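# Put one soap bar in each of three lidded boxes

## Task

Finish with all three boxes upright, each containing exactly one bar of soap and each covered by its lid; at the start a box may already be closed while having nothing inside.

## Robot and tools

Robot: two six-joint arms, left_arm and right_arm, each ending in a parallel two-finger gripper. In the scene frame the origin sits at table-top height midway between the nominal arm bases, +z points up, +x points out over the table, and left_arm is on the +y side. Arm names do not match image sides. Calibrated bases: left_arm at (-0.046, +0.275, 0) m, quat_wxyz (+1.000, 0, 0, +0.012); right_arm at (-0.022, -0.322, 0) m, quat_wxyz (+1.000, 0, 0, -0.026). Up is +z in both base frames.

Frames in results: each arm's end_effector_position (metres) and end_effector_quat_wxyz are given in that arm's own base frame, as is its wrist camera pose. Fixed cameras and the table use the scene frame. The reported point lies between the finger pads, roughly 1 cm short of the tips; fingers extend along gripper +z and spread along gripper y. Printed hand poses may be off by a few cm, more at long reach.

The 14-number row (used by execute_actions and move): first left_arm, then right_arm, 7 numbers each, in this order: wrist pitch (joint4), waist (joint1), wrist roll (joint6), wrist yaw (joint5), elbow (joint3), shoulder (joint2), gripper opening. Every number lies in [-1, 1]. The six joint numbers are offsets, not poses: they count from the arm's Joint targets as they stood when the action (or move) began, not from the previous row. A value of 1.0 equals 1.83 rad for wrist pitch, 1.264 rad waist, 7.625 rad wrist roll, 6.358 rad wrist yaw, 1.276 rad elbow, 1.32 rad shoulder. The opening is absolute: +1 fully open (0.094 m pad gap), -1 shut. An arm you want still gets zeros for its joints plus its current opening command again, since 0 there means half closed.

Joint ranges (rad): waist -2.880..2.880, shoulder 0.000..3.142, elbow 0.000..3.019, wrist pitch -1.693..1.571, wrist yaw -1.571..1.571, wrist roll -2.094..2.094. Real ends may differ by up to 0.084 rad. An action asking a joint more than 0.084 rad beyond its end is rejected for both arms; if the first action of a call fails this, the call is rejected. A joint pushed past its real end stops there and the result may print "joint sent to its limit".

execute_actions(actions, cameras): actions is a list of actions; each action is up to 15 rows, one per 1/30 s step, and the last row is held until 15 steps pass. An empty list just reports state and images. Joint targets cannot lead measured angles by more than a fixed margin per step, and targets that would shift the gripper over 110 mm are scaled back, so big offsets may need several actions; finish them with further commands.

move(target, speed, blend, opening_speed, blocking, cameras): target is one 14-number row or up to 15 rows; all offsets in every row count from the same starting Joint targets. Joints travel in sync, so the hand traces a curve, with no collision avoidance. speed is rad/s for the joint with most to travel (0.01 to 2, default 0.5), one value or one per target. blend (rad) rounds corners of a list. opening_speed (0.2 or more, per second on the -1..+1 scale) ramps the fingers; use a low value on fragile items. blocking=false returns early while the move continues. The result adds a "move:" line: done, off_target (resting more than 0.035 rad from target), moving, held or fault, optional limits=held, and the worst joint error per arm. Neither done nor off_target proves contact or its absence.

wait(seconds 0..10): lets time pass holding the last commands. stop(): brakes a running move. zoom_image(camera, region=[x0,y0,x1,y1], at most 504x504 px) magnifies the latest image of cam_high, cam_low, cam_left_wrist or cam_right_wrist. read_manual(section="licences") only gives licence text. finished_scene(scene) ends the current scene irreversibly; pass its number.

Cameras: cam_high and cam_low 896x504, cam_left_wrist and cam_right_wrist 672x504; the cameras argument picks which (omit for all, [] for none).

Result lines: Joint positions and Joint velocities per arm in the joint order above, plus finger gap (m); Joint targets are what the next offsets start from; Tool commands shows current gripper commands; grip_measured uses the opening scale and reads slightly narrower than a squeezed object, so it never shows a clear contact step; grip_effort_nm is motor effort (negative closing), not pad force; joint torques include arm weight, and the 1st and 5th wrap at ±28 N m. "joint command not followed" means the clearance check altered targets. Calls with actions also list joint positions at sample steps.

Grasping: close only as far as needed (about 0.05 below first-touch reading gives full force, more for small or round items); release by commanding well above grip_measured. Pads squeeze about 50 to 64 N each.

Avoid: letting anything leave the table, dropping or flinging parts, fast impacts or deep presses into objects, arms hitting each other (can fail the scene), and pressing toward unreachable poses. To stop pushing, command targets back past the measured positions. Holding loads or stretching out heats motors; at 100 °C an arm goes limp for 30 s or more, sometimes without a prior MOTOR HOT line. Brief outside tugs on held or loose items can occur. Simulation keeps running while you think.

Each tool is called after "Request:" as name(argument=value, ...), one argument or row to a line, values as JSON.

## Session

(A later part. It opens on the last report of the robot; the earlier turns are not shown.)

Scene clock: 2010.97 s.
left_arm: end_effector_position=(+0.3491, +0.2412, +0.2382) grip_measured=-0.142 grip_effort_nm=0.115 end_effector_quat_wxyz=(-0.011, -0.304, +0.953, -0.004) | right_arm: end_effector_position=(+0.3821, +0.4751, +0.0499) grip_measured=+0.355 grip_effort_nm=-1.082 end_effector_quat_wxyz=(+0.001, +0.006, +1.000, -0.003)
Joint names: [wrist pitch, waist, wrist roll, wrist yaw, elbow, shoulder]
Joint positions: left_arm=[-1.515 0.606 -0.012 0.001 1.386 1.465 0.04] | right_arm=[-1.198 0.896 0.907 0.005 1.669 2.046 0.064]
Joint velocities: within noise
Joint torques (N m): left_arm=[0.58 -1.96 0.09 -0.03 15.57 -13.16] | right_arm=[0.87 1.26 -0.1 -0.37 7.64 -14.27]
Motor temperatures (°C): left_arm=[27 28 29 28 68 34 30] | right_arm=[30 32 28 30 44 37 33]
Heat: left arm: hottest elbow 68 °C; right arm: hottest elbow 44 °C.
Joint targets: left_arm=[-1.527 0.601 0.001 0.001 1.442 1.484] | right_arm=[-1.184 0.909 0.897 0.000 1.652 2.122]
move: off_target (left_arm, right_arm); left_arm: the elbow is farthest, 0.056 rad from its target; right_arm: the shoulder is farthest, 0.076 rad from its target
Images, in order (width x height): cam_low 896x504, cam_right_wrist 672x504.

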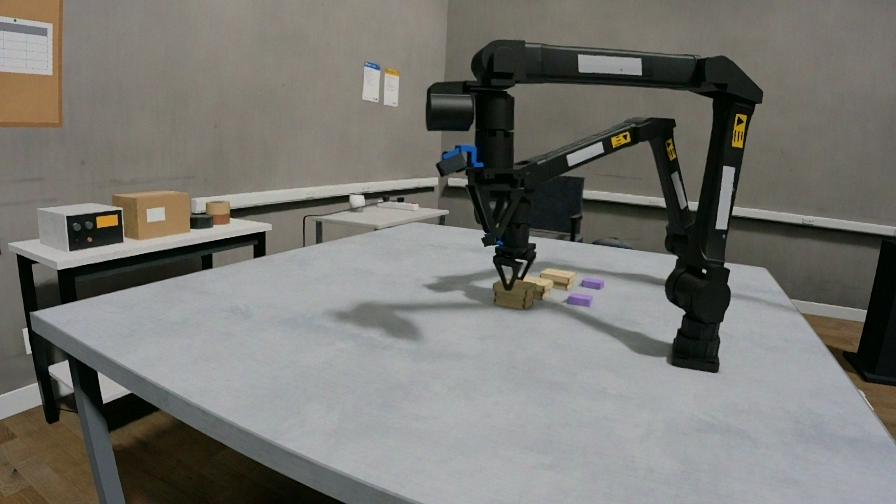

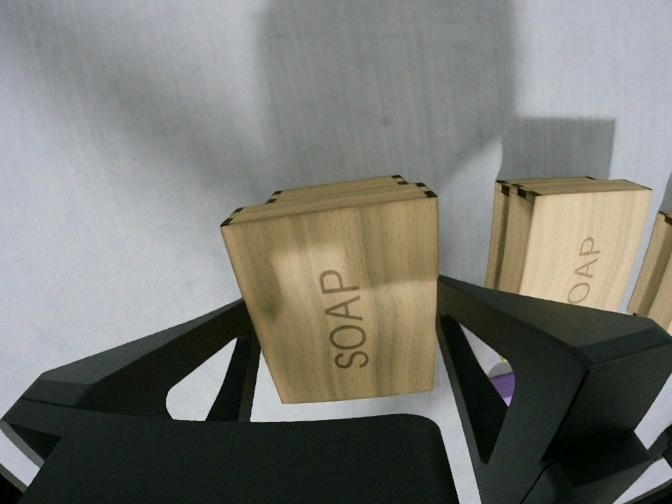

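Request:
move(
  target=[
    [0,0,0,0,0,0,-0.14,0,-0.003,0,0,0,-0.11,0.25],
    [0,0,0,0,0,0,-0.14,0,-0.003,0,0,0,-0.04,0.25],
  ],
  speed=0.15,
  cameras=["cam_right_wrist"],
)

Request:
zoom_image(
  camera="cam_right_wrist",
  region=[200, 130, 460, 260],
)

Scene clock: 2022.40 s.
left_arm: end_effector_position=(+0.3491, +0.2412, +0.2382) grip_measured=-0.142 grip_effort_nm=0.105 end_effector_quat_wxyz=(-0.011, -0.304, +0.953, -0.004) | right_arm: end_effector_position=(+0.3804, +0.4763, +0.0513) grip_measured=+0.355 grip_effort_nm=-1.077 end_effector_quat_wxyz=(+0.001, +0.005, +1.000, +0.001)
Joint names: [wrist pitch, waist, wrist roll, wrist yaw, elbow, shoulder]
Joint positions: left_arm=[-1.515 0.606 -0.012 0.001 1.386 1.465 0.04] | right_arm=[-1.191 0.898 0.907 0.001 1.663 2.04 0.064]
Joint velocities: within noise
Joint torques (N m): left_arm=[0.57 -1.96 0.09 -0.03 15.56 -13.1] | right_arm=[0.66 1.2 -0.12 -0.16 8.25 -17.85]
Motor temperatures (°C): left_arm=[27 28 29 28 68 34 30] | right_arm=[30 32 28 30 44 37 33]
Heat: left arm: hottest elbow 68 °C; right arm: hottest elbow 44 °C.
Joint targets: left_arm=[-1.527 0.601 0.001 0.001 1.442 1.484] | right_arm=[-1.184 0.905 0.897 0.000 1.652 2.069]
move: off_target (left_arm); left_arm: the elbow is farthest, 0.056 rad from its target
Images, in order (width x height): cam_right_wrist 672x504.

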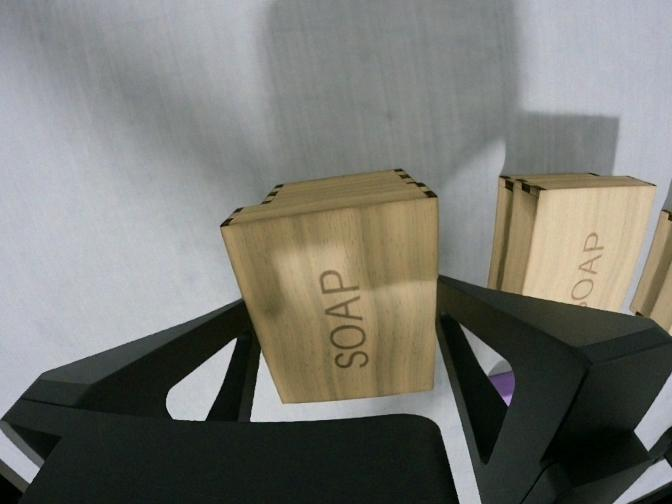

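Scaled by 1.938 from the camera's 672x504 image, which has a finer 960x720 frame.

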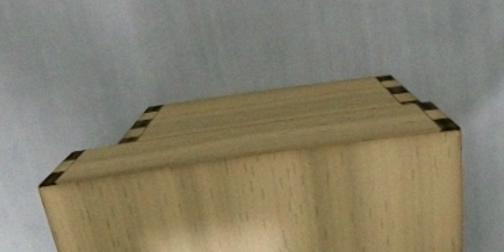

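Request:
move(
  target=[0,0,0,0,0,0,-0.14,0.0055,-0.0135,0,0,0,0,0.25],
  speed=0.1,
  cameras=["cam_right_wrist"],
)

Request:
zoom_image(
  camera="cam_right_wrist",
  region=[200, 130, 460, 260],
)

Scene clock: 2032.23 s.
left_arm: end_effector_position=(+0.3491, +0.2412, +0.2382) grip_measured=-0.142 grip_effort_nm=0.115 end_effector_quat_wxyz=(-0.011, -0.304, +0.953, -0.004) | right_arm: end_effector_position=(+0.3819, +0.4752, +0.0513) grip_measured=+0.355 grip_effort_nm=-1.072 end_effector_quat_wxyz=(+0.002, +0.006, +1.000, +0.001)
Joint names: [wrist pitch, waist, wrist roll, wrist yaw, elbow, shoulder]
Joint positions: left_arm=[-1.515 0.606 -0.012 0.001 1.386 1.465 0.04] | right_arm=[-1.19 0.895 0.907 0.001 1.663 2.04 0.064]
Joint velocities: within noise
Joint torques (N m): left_arm=[0.58 -2.02 0.09 -0.03 15.56 -13.1] | right_arm=[0.95 -0.56 -0.08 -0.16 8.17 -17.9]
Motor temperatures (°C): left_arm=[27 28 29 28 68 34 30] | right_arm=[30 32 28 30 44 36 33]
Heat: left arm: hottest elbow 68 °C; right arm: hottest elbow 44 °C.
Joint targets: left_arm=[-1.527 0.601 0.001 0.001 1.442 1.484] | right_arm=[-1.174 0.888 0.897 0.000 1.652 2.069]
move: off_target (left_arm); left_arm: the elbow is farthest, 0.056 rad from its target
Images, in order (width x height): cam_right_wrist 672x504.

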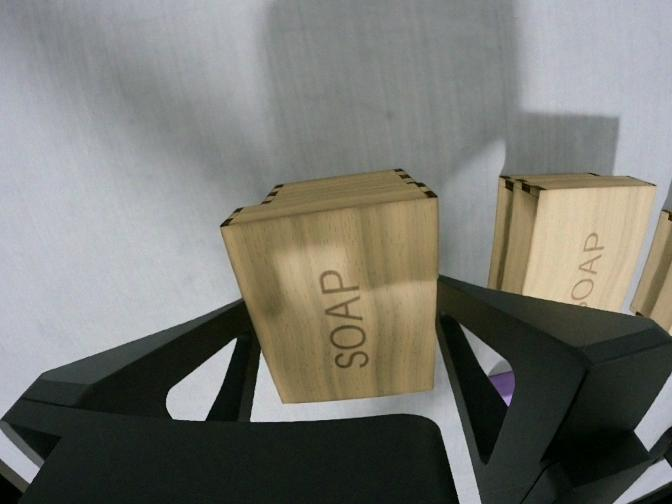

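Scaled by 1.938 from the camera's 672x504 image, which has a finer 960x720 frame.

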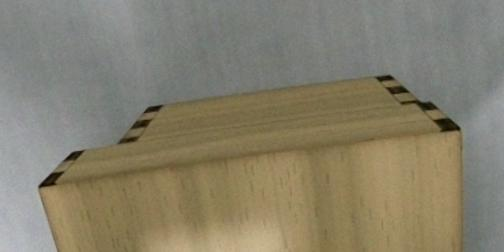

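Request:
move(
  target=[
    [0,0,0,0,0,0,-0.14,0,0,0,0,0,-0.09,0.25],
    [0,0,0,0,0,0,-0.14,0.001,-0.003,0,0,0,-0.09,0.25],
    [0,0,0,0,0,0,-0.14,0.001,-0.003,0,0,0,-0.004,0.25],
  ],
  speed=0.15,
  cameras=["cam_right_wrist","cam_low"],
)

Request:
zoom_image(
  camera="cam_right_wrist",
  region=[200, 130, 460, 260],
)

Request:
zoom_image(
  camera="cam_low",
  region=[485, 260, 555, 310],
)

Scene clock: 2045.90 s.
left_arm: end_effector_position=(+0.3491, +0.2412, +0.2382) grip_measured=-0.142 grip_effort_nm=0.115 end_effector_quat_wxyz=(-0.011, -0.304, +0.953, -0.004) | right_arm: end_effector_position=(+0.3849, +0.4761, +0.0515) grip_measured=+0.355 grip_effort_nm=-1.077 end_effector_quat_wxyz=(+0.005, +0.008, +1.000, +0.006)
Joint names: [wrist pitch, waist, wrist roll, wrist yaw, elbow, shoulder]
Joint positions: left_arm=[-1.515 0.606 -0.012 0.001 1.386 1.465 0.04] | right_arm=[-1.18 0.892 0.907 0 1.663 2.039 0.064]
Joint velocities: within noise
Joint torques (N m): left_arm=[0.57 -1.96 0.09 -0.03 15.54 -13.1] | right_arm=[0.62 -0.62 -0.11 -0.16 8.18 -18.2]
Motor temperatures (°C): left_arm=[27 28 29 28 69 34 30] | right_arm=[30 32 28 30 45 36 33]
Heat: left arm: hottest elbow 69 °C; right arm: hottest elbow 45 °C.
Joint targets: left_arm=[-1.527 0.601 0.001 0.001 1.442 1.484] | right_arm=[-1.172 0.884 0.897 -0.001 1.652 2.063]
move: off_target (left_arm); left_arm: the elbow is farthest, 0.056 rad from its target
Images, in order (width x height): cam_low 896x504, cam_right_wrist 672x504.

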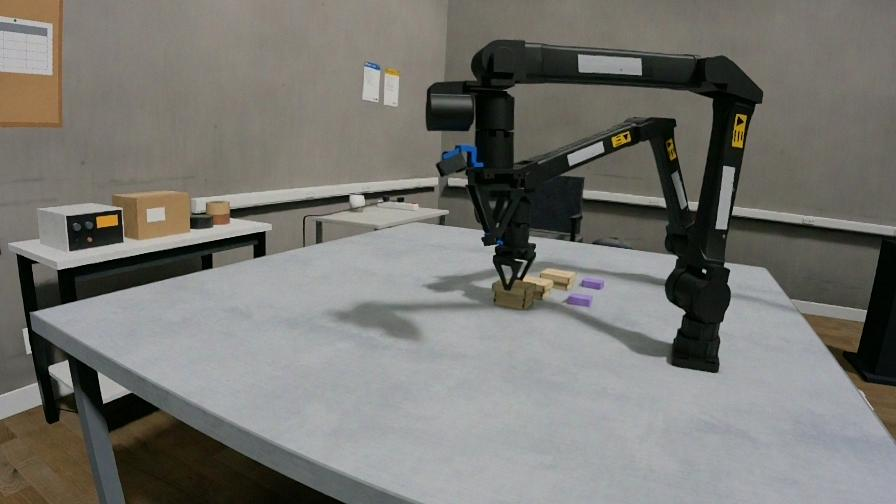

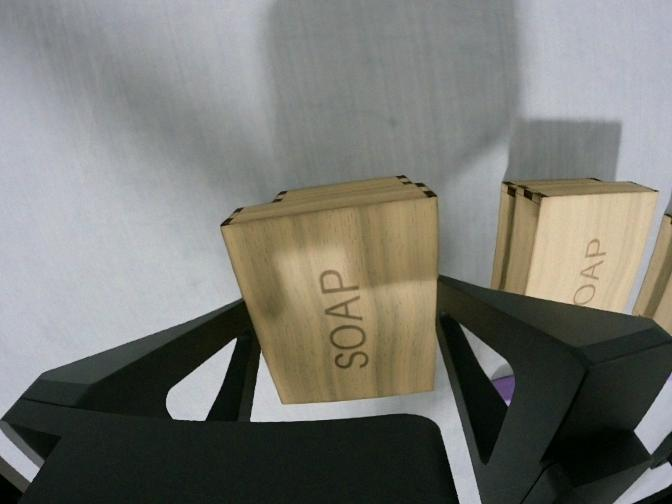

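Scaled by 1.938 from the camera's 672x504 image, which has a finer 960x720 frame.

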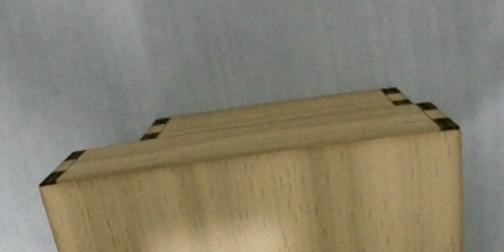

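Scaled by 7.200 from the camera's 896x504 image, which has a finer 1280x720 frame.

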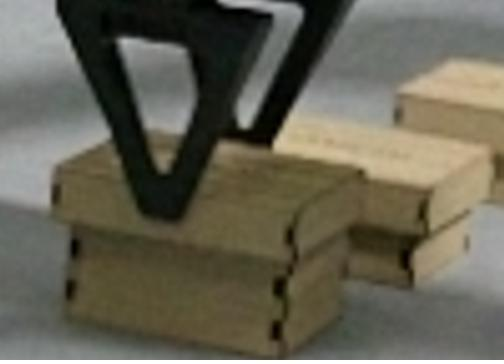

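Request:
move(
  target=[
    [0,0,0,0,0,0,-0.14,0,-0.001,0,0,0,0.02,0.25],
    [0,0,0,0,0,0,-0.14,0,-0.006,0,0,0,0.03,0.25],
  ],
  speed=0.08,
  cameras=["cam_right_wrist","cam_low"],
)

Request:
zoom_image(
  camera="cam_right_wrist",
  region=[200, 130, 460, 260],
)

Request:
zoom_image(
  camera="cam_low",
  region=[485, 260, 555, 310],
)

Scene clock: 2060.40 s.
left_arm: end_effector_position=(+0.3491, +0.2412, +0.2382) grip_measured=-0.142 grip_effort_nm=0.120 end_effector_quat_wxyz=(-0.011, -0.304, +0.953, -0.004) | right_arm: end_effector_position=(+0.3850, +0.4760, +0.0511) grip_measured=+0.355 grip_effort_nm=-1.077 end_effector_quat_wxyz=(+0.004, +0.008, +1.000, +0.005)
Joint names: [wrist pitch, waist, wrist roll, wrist yaw, elbow, shoulder]
Joint positions: left_arm=[-1.515 0.606 -0.012 0.001 1.386 1.465 0.04] | right_arm=[-1.18 0.891 0.907 0 1.663 2.04 0.064]
Joint velocities: within noise
Joint torques (N m): left_arm=[0.58 -2.02 0.09 -0.03 15.57 -13.1] | right_arm=[0.68 -1.26 -0.09 -0.14 8.17 -15.27]
Motor temperatures (°C): left_arm=[27 28 29 28 69 34 30] | right_arm=[30 32 28 30 45 36 33]
Heat: left arm: hottest elbow 69 °C; right arm: hottest elbow 45 °C.
Joint targets: left_arm=[-1.527 0.601 0.001 0.001 1.442 1.484] | right_arm=[-1.172 0.877 0.897 -0.001 1.652 2.103]
move: off_target (left_arm, right_arm); left_arm: the elbow is farthest, 0.056 rad from its target; right_arm: the shoulder is farthest, 0.063 rad from its target
Images, in order (width x height): cam_low 896x504, cam_right_wrist 672x504.

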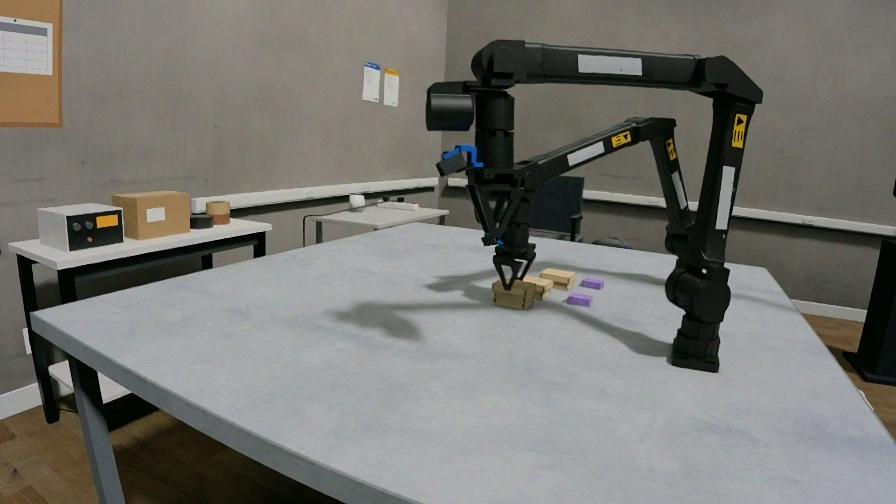

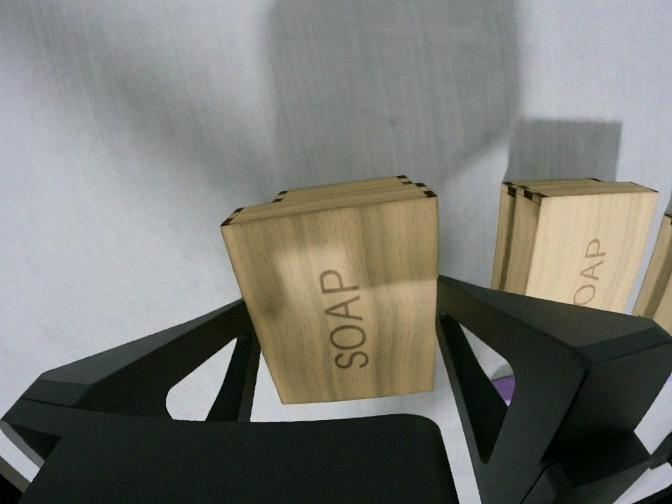

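Scaled by 1.938 from the camera's 672x504 image, which has a finer 960x720 frame.

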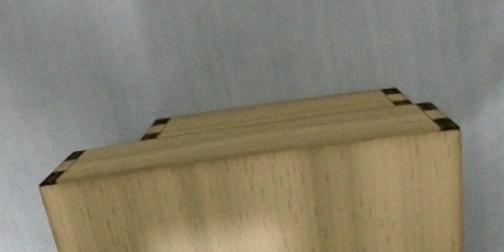

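Scaled by 7.200 from the camera's 896x504 image, which has a finer 1280x720 frame.

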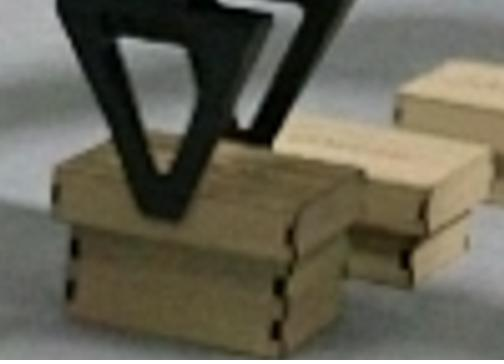

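Request:
move(
  target=[
    [0,0,0,0,0,0,-0.14,0,0.006,0,0,0,-0.09,0.25],
    [0,0,0,0,0,0,-0.14,0,0.0045,0,0,0,-0.09,0.25],
    [0,0,0,0,0,0,-0.14,0,0.0045,0,0,0,-0.02,0.25],
    [0,0,0,0,0,0,-0.14,0,0.0045,0,0,0,0.008,0.25],
  ],
  speed=0.15,
  cameras=["cam_right_wrist","cam_low"],
)

Request:
zoom_image(
  camera="cam_right_wrist",
  region=[200, 130, 460, 260],
)

Request:
zoom_image(
  camera="cam_low",
  region=[485, 260, 555, 310],
)

Scene clock: 2078.27 s.
left_arm: end_effector_position=(+0.3491, +0.2412, +0.2382) grip_measured=-0.142 grip_effort_nm=0.110 end_effector_quat_wxyz=(-0.011, -0.304, +0.953, -0.004) | right_arm: end_effector_position=(+0.3853, +0.4751, +0.0506) grip_measured=+0.355 grip_effort_nm=-1.072 end_effector_quat_wxyz=(+0.004, +0.008, +1.000, +0.004)
Joint names: [wrist pitch, waist, wrist roll, wrist yaw, elbow, shoulder]
Joint positions: left_arm=[-1.515 0.606 -0.012 0.001 1.386 1.465 0.04] | right_arm=[-1.181 0.89 0.907 0 1.663 2.041 0.064]
Joint velocities: within noise
Joint torques (N m): left_arm=[0.58 -1.9 0.09 -0.04 15.56 -13.16] | right_arm=[0.73 -0.67 -0.09 -0.14 8.18 -14.51]
Motor temperatures (°C): left_arm=[27 28 29 28 69 34 29] | right_arm=[30 32 28 30 45 36 33]
Heat: left arm: hottest elbow 69 °C; right arm: hottest elbow 45 °C.
Joint targets: left_arm=[-1.527 0.601 0.001 0.001 1.442 1.484] | right_arm=[-1.172 0.882 0.897 0.000 1.652 2.114]
move: off_target (left_arm, right_arm); left_arm: the elbow is farthest, 0.056 rad from its target; right_arm: the shoulder is farthest, 0.073 rad from its target
Images, in order (width x height): cam_low 896x504, cam_right_wrist 672x504.

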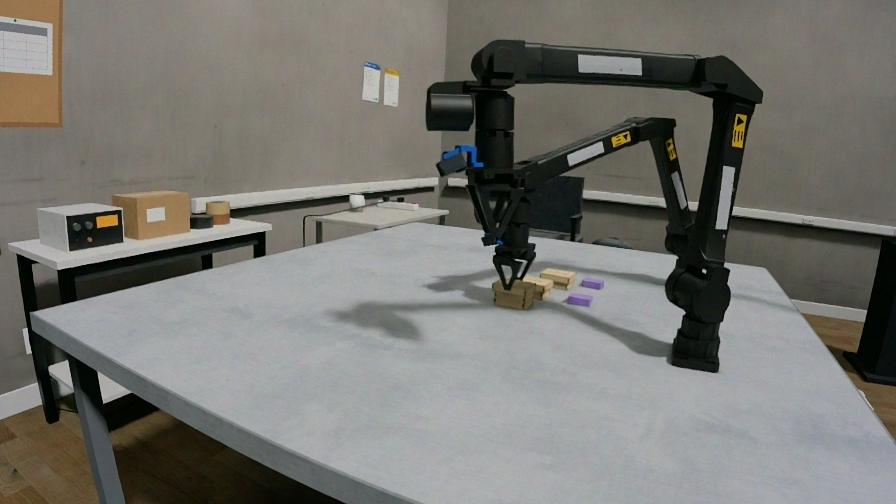

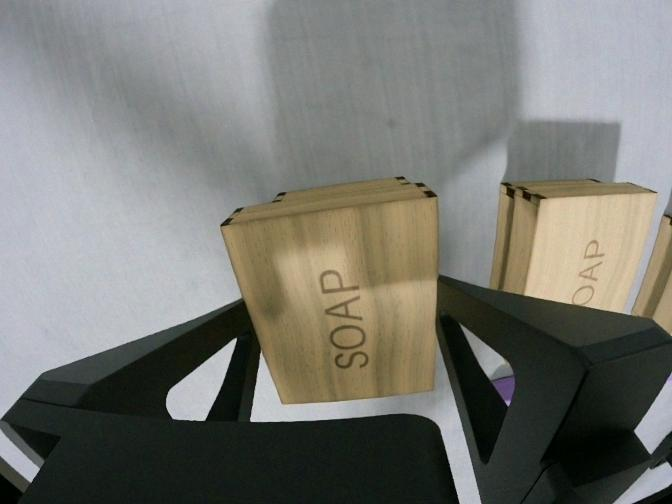

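Scaled by 1.938 from the camera's 672x504 image, which has a finer 960x720 frame.

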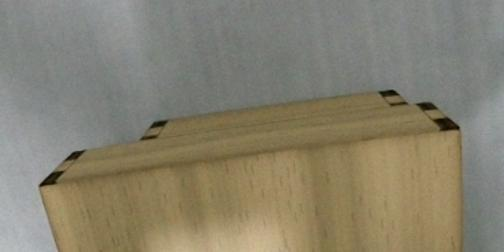

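Scaled by 7.200 from the camera's 896x504 image, which has a finer 1280x720 frame.

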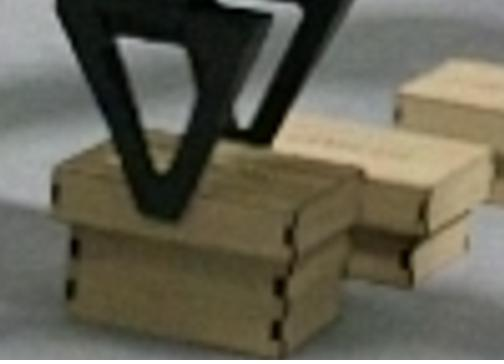

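Request:
zoom_image(
  camera="cam_low",
  region=[488, 275, 538, 311],
)

Request:
zoom_image(
  camera="cam_right_wrist",
  region=[216, 150, 446, 270],
)

Scaled by 10.080 from the camera's 896x504 image, which has a finer 1280x720 frame.

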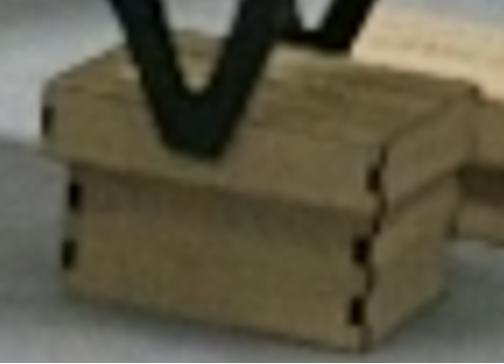

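Scaled by 2.191 from the camera's 672x504 image, which has a finer 960x720 frame.

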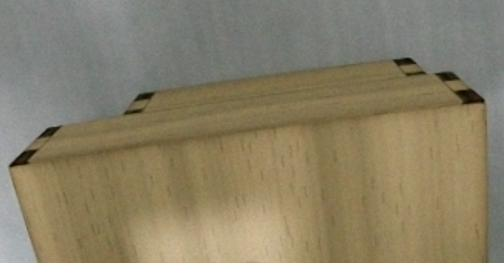

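Request:
move(
  target=[
    [0,0,0,0,0,0,-0.14,0,0,0,0,-0.005,0.005,0.25],
    [0,0,0,0,0,0,-0.14,0,0,0,0,-0.01,0.015,0.25],
    [0,0,0,0,0,0,-0.14,-0.01,0,0,0,-0.012,0.015,0.25],
  ],
  speed=0.06,
  cameras=["cam_right_wrist"],
)

Request:
zoom_image(
  camera="cam_right_wrist",
  region=[216, 150, 446, 270],
)

Scene clock: 2099.10 s.
left_arm: end_effector_position=(+0.3491, +0.2412, +0.2382) grip_measured=-0.142 grip_effort_nm=0.115 end_effector_quat_wxyz=(-0.011, -0.304, +0.953, -0.004) | right_arm: end_effector_position=(+0.3848, +0.4744, +0.0497) grip_measured=+0.355 grip_effort_nm=-1.082 end_effector_quat_wxyz=(+0.003, +0.008, +1.000, +0.002)
Joint names: [wrist pitch, waist, wrist roll, wrist yaw, elbow, shoulder]
Joint positions: left_arm=[-1.515 0.606 -0.012 0.001 1.386 1.465 0.04] | right_arm=[-1.185 0.89 0.907 0.001 1.663 2.042 0.064]
Joint velocities: within noise
Joint torques (N m): left_arm=[0.58 -1.96 0.09 -0.03 15.57 -13.16] | right_arm=[0.12 -0.67 -0.09 -0.16 6.91 -12.92]
Motor temperatures (°C): left_arm=[27 28 29 28 70 34 29] | right_arm=[30 32 28 30 45 37 33]
Heat: left arm: hottest elbow 70 °C; right arm: hottest elbow 45 °C.
Joint targets: left_arm=[-1.527 0.601 0.001 0.001 1.442 1.484] | right_arm=[-1.191 0.882 0.897 0.000 1.636 2.133]
move: off_target (left_arm, right_arm); left_arm: the elbow is farthest, 0.056 rad from its target; right_arm: the shoulder is farthest, 0.092 rad from its target
Images, in order (width x height): cam_right_wrist 672x504.

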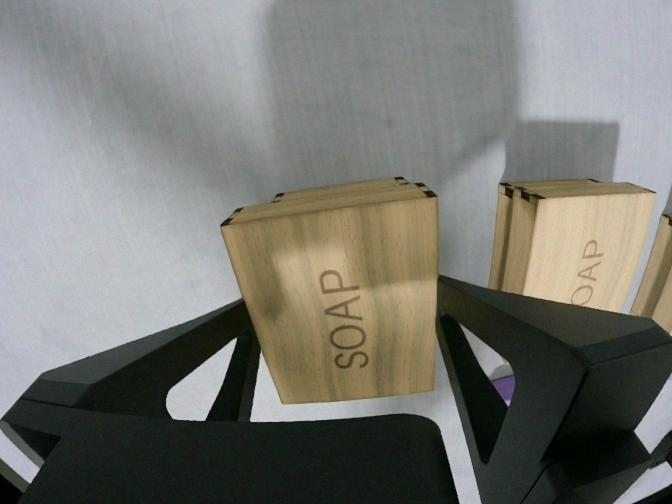

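Scaled by 2.191 from the camera's 672x504 image, which has a finer 960x720 frame.

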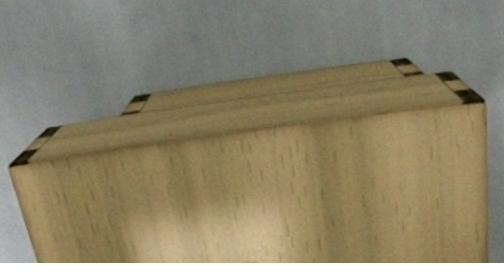

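Request:
move(
  target=[
    [0,0,0,0,0,0,-0.14,0,0,0,0,0.004,-0.02,0.25],
    [0,0,0,0,0,0,-0.14,0,0.014,0,0,0.004,-0.02,0.25],
    [0,0,0,0,0,0,-0.14,0,0.003,0,0,0.004,-0.018,0.25],
    [0,0,0,0,0,0,-0.14,0.012,0.003,0,0,0.004,-0.016,0.25],
    [0,0,0,0,0,0,-0.14,0.012,0.014,0,0,0.004,-0.014,0.25],
    [0,0,0,0,0,0,-0.14,-0.002,0.006,0,0,0.004,-0.014,0.25],
  ],
  speed=0.06,
  cameras=["cam_right_wrist"],
)

Request:
zoom_image(
  camera="cam_right_wrist",
  region=[200, 130, 460, 260],
)

Scene clock: 2145.50 s.
left_arm: end_effector_position=(+0.3491, +0.2412, +0.2382) grip_measured=-0.142 grip_effort_nm=0.105 end_effector_quat_wxyz=(-0.011, -0.304, +0.953, -0.004) | right_arm: end_effector_position=(+0.3844, +0.4745, +0.0497) grip_measured=+0.355 grip_effort_nm=-1.067 end_effector_quat_wxyz=(+0.003, +0.008, +1.000, +0.002)
Joint names: [wrist pitch, waist, wrist roll, wrist yaw, elbow, shoulder]
Joint positions: left_arm=[-1.515 0.606 -0.012 0.001 1.386 1.465 0.04] | right_arm=[-1.185 0.891 0.907 0.003 1.663 2.042 0.064]
Joint velocities: within noise
Joint torques (N m): left_arm=[0.58 -1.96 0.09 -0.04 15.53 -13.1] | right_arm=[0.13 -0.26 -0.1 -0.26 7.31 -14.56]
Motor temperatures (°C): left_arm=[27 28 29 28 70 34 29] | right_arm=[30 32 28 30 44 36 33]
Heat: left arm: hottest elbow 70 °C; right arm: hottest elbow 44 °C.
Joint targets: left_arm=[-1.527 0.601 0.001 0.001 1.442 1.484] | right_arm=[-1.194 0.890 0.897 -0.001 1.642 2.115]
move: off_target (left_arm, right_arm); left_arm: the elbow is farthest, 0.056 rad from its target; right_arm: the shoulder is farthest, 0.072 rad from its target
Images, in order (width x height): cam_right_wrist 672x504.

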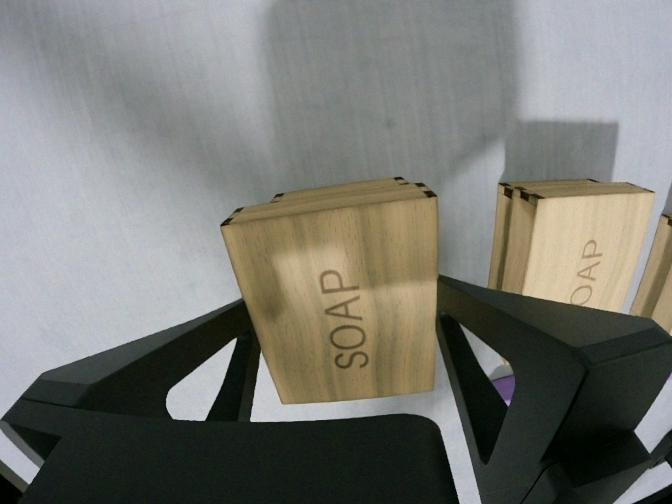

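Scaled by 1.938 from the camera's 672x504 image, which has a finer 960x720 frame.

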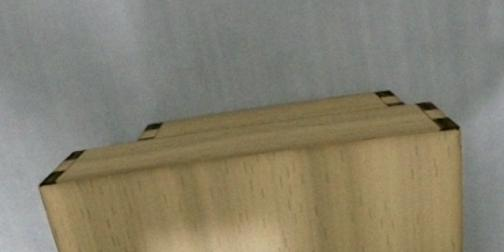

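Request:
move(
  target=[
    [0,0,0,0,0,0,-0.14,0,0,0,0,0.006,-0.09,0.25],
    [0,0,0,0,0,0,-0.14,-0.001,0.006,0,0,0.006,-0.09,0.25],
    [0,0,0,0,0,0,-0.14,-0.001,0.006,0,0,0.002,-0.02,0.25],
    [0,0,0,0,0,0,-0.14,-0.001,0.006,0.004,0,0.002,-0.01,0.25],
    [0,0,0,0,0,0,-0.14,-0.001,0.006,-0.002,0,0,-0.005,0.25],
    [0,0,0,0,0,0,-0.14,-0.001,0.006,0.002,0,0,0,0.25],
  ],
  speed=0.12,
  cameras=["cam_right_wrist","cam_low"],
)

Request:
zoom_image(
  camera="cam_right_wrist",
  region=[200, 130, 460, 260],
)

Request:
zoom_image(
  camera="cam_low",
  region=[488, 275, 538, 311],
)

Scene clock: 2173.03 s.
left_arm: end_effector_position=(+0.3491, +0.2412, +0.2382) grip_measured=-0.142 grip_effort_nm=0.115 end_effector_quat_wxyz=(-0.011, -0.304, +0.953, -0.004) | right_arm: end_effector_position=(+0.3828, +0.4724, +0.0498) grip_measured=+0.355 grip_effort_nm=-1.077 end_effector_quat_wxyz=(+0.000, +0.006, +1.000, -0.002)
Joint names: [wrist pitch, waist, wrist roll, wrist yaw, elbow, shoulder]
Joint positions: left_arm=[-1.515 0.606 -0.012 0.001 1.386 1.465 0.04] | right_arm=[-1.194 0.891 0.904 0.003 1.662 2.042 0.064]
Joint velocities: within noise
Joint torques (N m): left_arm=[0.58 -1.96 0.09 -0.03 15.54 -13.16] | right_arm=[0.29 0.67 0.09 -0.27 7.38 -14.39]
Motor temperatures (°C): left_arm=[27 28 29 28 71 34 29] | right_arm=[30 32 28 30 44 37 33]
Heat: left arm: hottest elbow 71 °C; right arm: hottest elbow 44 °C.
Joint targets: left_arm=[-1.527 0.601 0.001 0.001 1.442 1.484] | right_arm=[-1.196 0.897 0.912 0.000 1.641 2.115]
move: off_target (left_arm, right_arm); left_arm: the elbow is farthest, 0.056 rad from its target; right_arm: the shoulder is farthest, 0.073 rad from its target
Images, in order (width x height): cam_low 896x504, cam_right_wrist 672x504.

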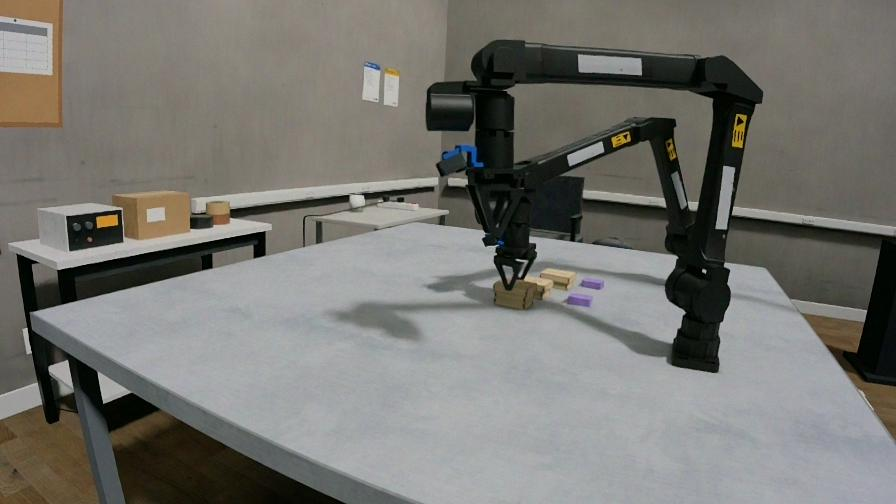

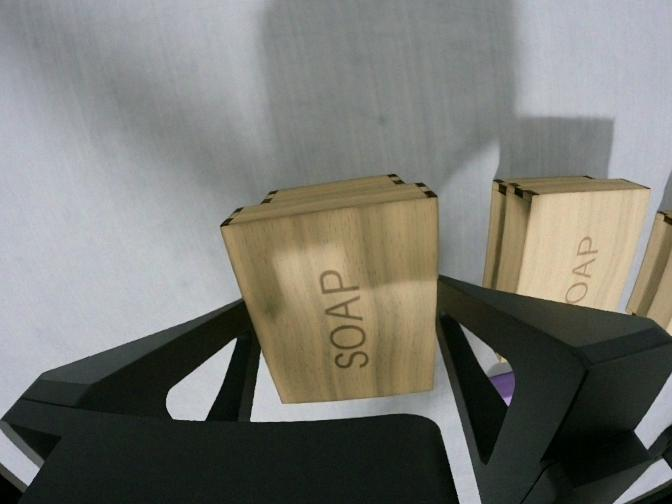

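Scaled by 1.938 from the camera's 672x504 image, which has a finer 960x720 frame.

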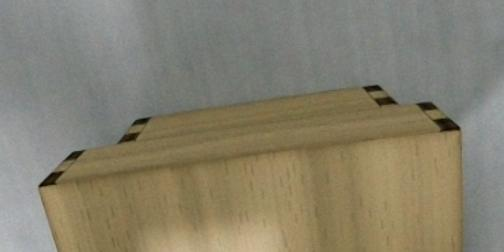

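Scaled by 10.080 from the camera's 896x504 image, which has a finer 1280x720 frame.

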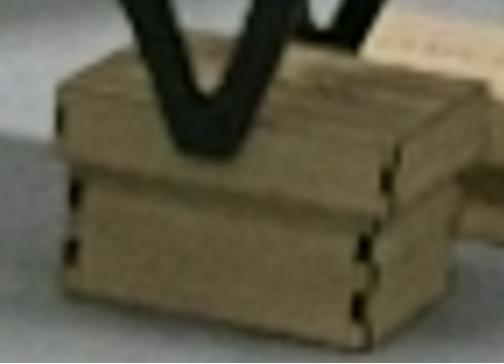

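Request:
move(
  target=[
    [0,0,0,0,0,0,-0.14,0,0,0,0,0.006,-0.1,0.25],
    [0,0,0,0,0,0,-0.14,0.0112,0.0012,-0.002,0,0.006,-0.1,0.25],
    [0,0,0,0,0,0,-0.14,0.0112,0.0012,-0.002,0,0.002,-0.03,0.25],
    [0,0,0,0,0,0,-0.14,0.0112,0.0012,-0.002,0,0.002,-0.015,0.25],
  ],
  speed=0.12,
  cameras=["cam_right_wrist","cam_low"],
)

Request:
zoom_image(
  camera="cam_right_wrist",
  region=[200, 130, 460, 260],
)

Request:
zoom_image(
  camera="cam_low",
  region=[488, 275, 538, 311],
)

Scene clock: 2192.47 s.
left_arm: end_effector_position=(+0.3491, +0.2412, +0.2382) grip_measured=-0.142 grip_effort_nm=0.120 end_effector_quat_wxyz=(-0.011, -0.304, +0.953, -0.004) | right_arm: end_effector_position=(+0.3836, +0.4748, +0.0504) grip_measured=+0.355 grip_effort_nm=-1.082 end_effector_quat_wxyz=(+0.003, +0.006, +1.000, +0.002)
Joint names: [wrist pitch, waist, wrist roll, wrist yaw, elbow, shoulder]
Joint positions: left_arm=[-1.515 0.606 -0.012 0.001 1.386 1.465 0.04] | right_arm=[-1.185 0.893 0.904 0.002 1.662 2.04 0.064]
Joint velocities: within noise
Joint torques (N m): left_arm=[0.58 -1.96 0.09 -0.04 15.56 -13.16] | right_arm=[0.75 0.62 -0.05 -0.23 7.61 -15.74]
Motor temperatures (°C): left_arm=[27 28 29 28 71 34 29] | right_arm=[30 32 28 30 44 37 33]
Heat: left arm: hottest elbow 71 °C; right arm: hottest elbow 44 °C.
Joint targets: left_arm=[-1.527 0.601 0.001 0.001 1.442 1.484] | right_arm=[-1.176 0.899 0.896 -0.001 1.644 2.095]
move: off_target (left_arm, right_arm); left_arm: the elbow is farthest, 0.056 rad from its target; right_arm: the shoulder is farthest, 0.055 rad from its target
Images, in order (width x height): cam_low 896x504, cam_right_wrist 672x504.

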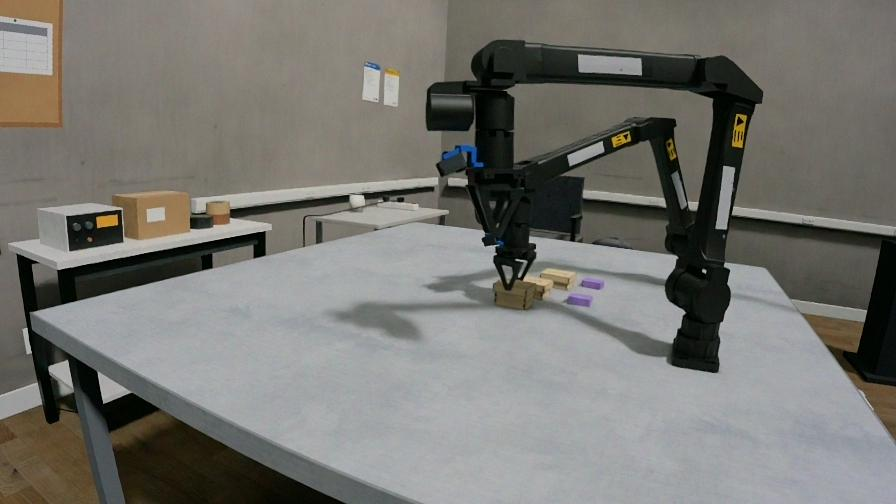

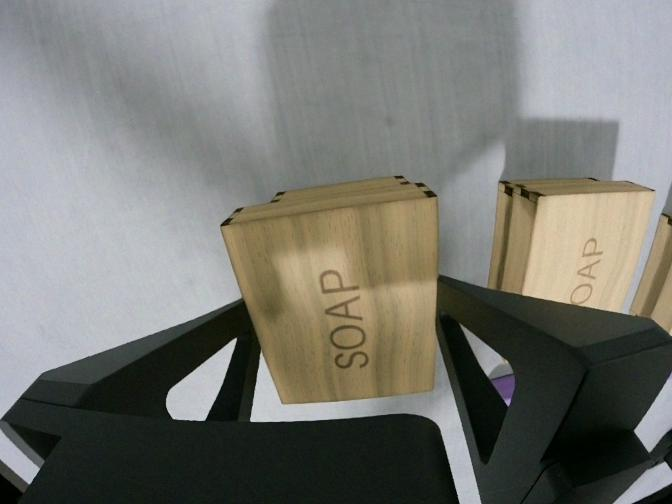

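Scaled by 1.938 from the camera's 672x504 image, which has a finer 960x720 frame.

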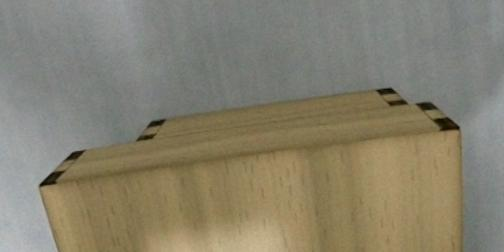

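Scaled by 10.080 from the camera's 896x504 image, which has a finer 1280x720 frame.

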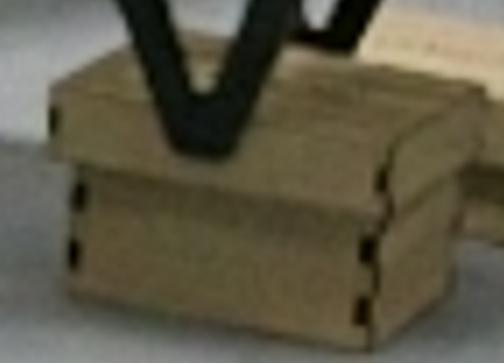

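Request:
move(
  target=[
    [0,0,0,0,0,0,-0.14,0,-0.007,0,0,0,0,0.25],
    [0,0,0,0,0,0,-0.14,0,-0.01,0.005,0,0,0.004,0.25],
    [0,0,0,0,0,0,-0.14,0,-0.01,-0.002,0,0,0.008,0.25],
    [0,0,0,0,0,0,-0.14,-0.008,-0.01,0.003,0,0,0.012,0.25],
    [0,0,0,0,0,0,-0.14,-0.01,-0.004,0.001,0,-0.004,0.02,0.25],
  ],
  speed=0.1,
  cameras=["cam_right_wrist","cam_low"],
)

Request:
zoom_image(
  camera="cam_right_wrist",
  region=[200, 130, 460, 260],
)

Request:
zoom_image(
  camera="cam_low",
  region=[488, 275, 538, 311],
)

Scene clock: 2209.60 s.
left_arm: end_effector_position=(+0.3491, +0.2412, +0.2382) grip_measured=-0.142 grip_effort_nm=0.115 end_effector_quat_wxyz=(-0.011, -0.304, +0.953, -0.004) | right_arm: end_effector_position=(+0.3834, +0.4745, +0.0500) grip_measured=+0.355 grip_effort_nm=-1.082 end_effector_quat_wxyz=(+0.003, +0.006, +1.000, +0.001)
Joint names: [wrist pitch, waist, wrist roll, wrist yaw, elbow, shoulder]
Joint positions: left_arm=[-1.515 0.606 -0.012 0.001 1.386 1.465 0.04] | right_arm=[-1.186 0.893 0.904 0.002 1.662 2.041 0.064]
Joint velocities: within noise
Joint torques (N m): left_arm=[0.57 -1.9 0.09 -0.03 15.56 -13.16] | right_arm=[0.12 0.21 0.01 -0.23 7.19 -13.86]
Motor temperatures (°C): left_arm=[27 28 29 28 71 34 29] | right_arm=[30 32 28 30 45 36 33]
Heat: left arm: hottest elbow 71 °C; right arm: hottest elbow 45 °C.
Joint targets: left_arm=[-1.527 0.601 0.001 0.001 1.442 1.484] | right_arm=[-1.194 0.894 0.904 0.000 1.639 2.121]
move: off_target (left_arm, right_arm); left_arm: the elbow is farthest, 0.056 rad from its target; right_arm: the shoulder is farthest, 0.080 rad from its target
Images, in order (width x height): cam_low 896x504, cam_right_wrist 672x504.

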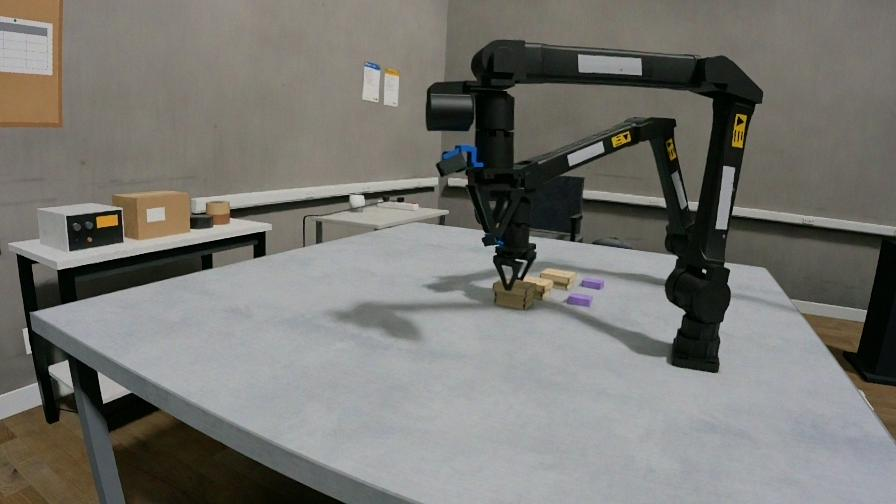

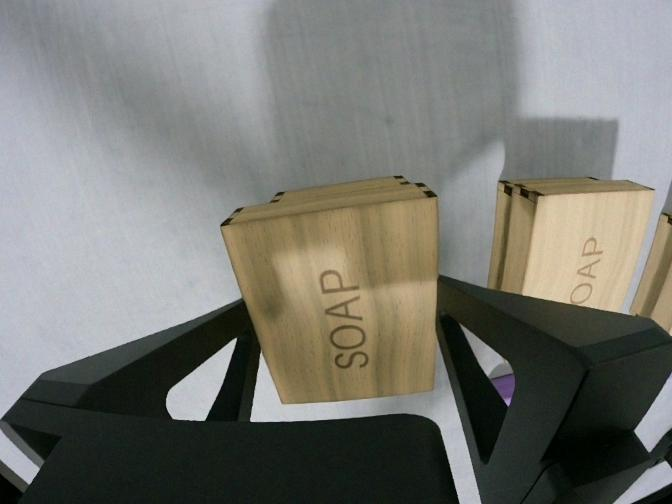

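Scaled by 1.938 from the camera's 672x504 image, which has a finer 960x720 frame.

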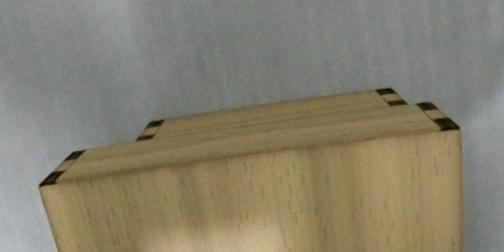

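Scaled by 10.080 from the camera's 896x504 image, which has a finer 1280x720 frame.

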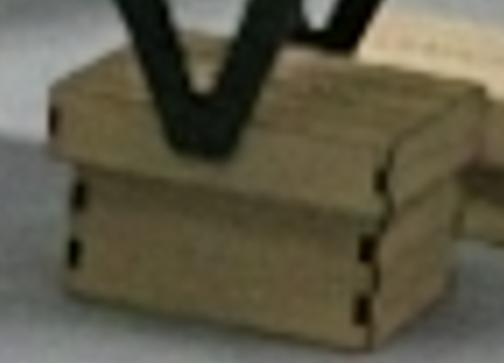

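Request:
move(
  target=[
    [0,0,0,0,0,0,-0.14,0,0,0,0,0.004,-0.1,0.25],
    [0,0,0,0,0,0,-0.14,-0.005,-0.008,-0.001,0,0.004,-0.1,0.25],
    [0,0,0,0,0,0,-0.14,0.0088,-0.008,-0.001,0,0.004,-0.1,0.25],
    [0,0,0,0,0,0,-0.14,0.0088,-0.008,-0.001,0,0.004,-0.03,0.25],
    [0,0,0,0,0,0,-0.14,0.0088,-0.008,-0.001,0,0.003,-0.015,0.25],
    [0,0,0,0,0,0,-0.14,0.0088,-0.008,-0.001,0,0.002,0,0.25],
  ],
  speed=0.12,
  cameras=["cam_right_wrist","cam_low"],
)

Request:
zoom_image(
  camera="cam_right_wrist",
  region=[200, 130, 460, 260],
)

Request:
zoom_image(
  camera="cam_low",
  region=[488, 275, 538, 311],
)

Scene clock: 2270.67 s.
left_arm: end_effector_position=(+0.3491, +0.2412, +0.2382) grip_measured=-0.142 grip_effort_nm=0.125 end_effector_quat_wxyz=(-0.011, -0.304, +0.953, -0.004) | right_arm: end_effector_position=(+0.3828, +0.4733, +0.0502) grip_measured=+0.355 grip_effort_nm=-1.067 end_effector_quat_wxyz=(+0.002, +0.006, +1.000, +0.002)
Joint names: [wrist pitch, waist, wrist roll, wrist yaw, elbow, shoulder]
Joint positions: left_arm=[-1.515 0.606 -0.012 0.001 1.386 1.465 0.04] | right_arm=[-1.183 0.892 0.904 0.001 1.655 2.037 0.064]
Joint velocities: within noise
Joint torques (N m): left_arm=[0.58 -1.96 0.1 -0.03 15.54 -13.16] | right_arm=[0.57 -0.67 -0.06 -0.17 7.95 -13.51]
Motor temperatures (°C): left_arm=[27 28 29 28 72 34 29] | right_arm=[29 32 28 30 44 37 33]
Heat: left arm: hottest elbow 72 °C; right arm: hottest elbow 44 °C.
Joint targets: left_arm=[-1.527 0.601 0.001 0.001 1.442 1.484] | right_arm=[-1.178 0.884 0.896 -0.001 1.642 2.122]
move: off_target (left_arm, right_arm); left_arm: the elbow is farthest, 0.056 rad from its target; right_arm: the shoulder is farthest, 0.084 rad from its target
Images, in order (width x height): cam_low 896x504, cam_right_wrist 672x504.

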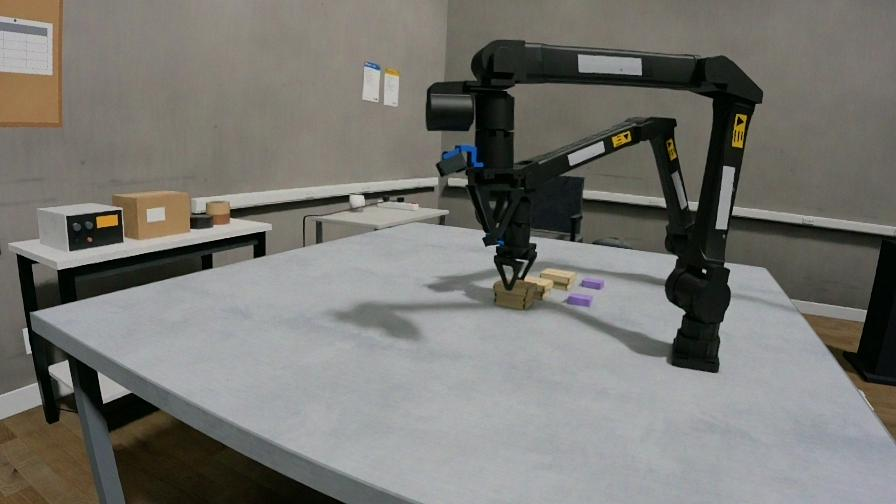

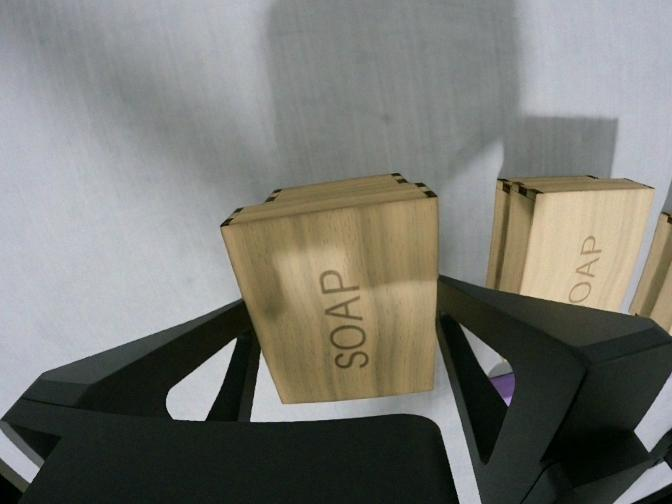

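Scaled by 1.938 from the camera's 672x504 image, which has a finer 960x720 frame.

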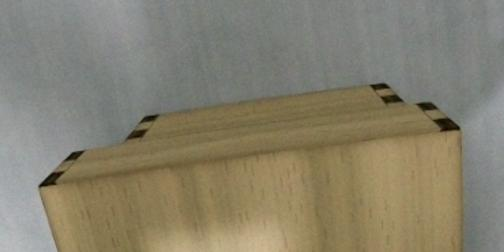

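Scaled by 10.080 from the camera's 896x504 image, which has a finer 1280x720 frame.

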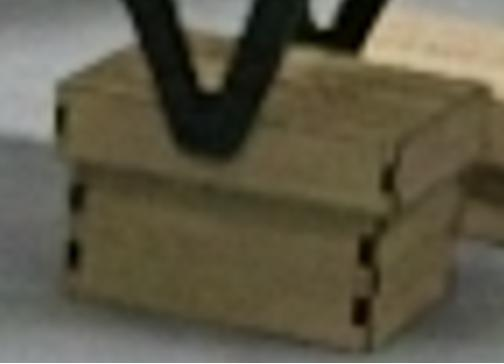

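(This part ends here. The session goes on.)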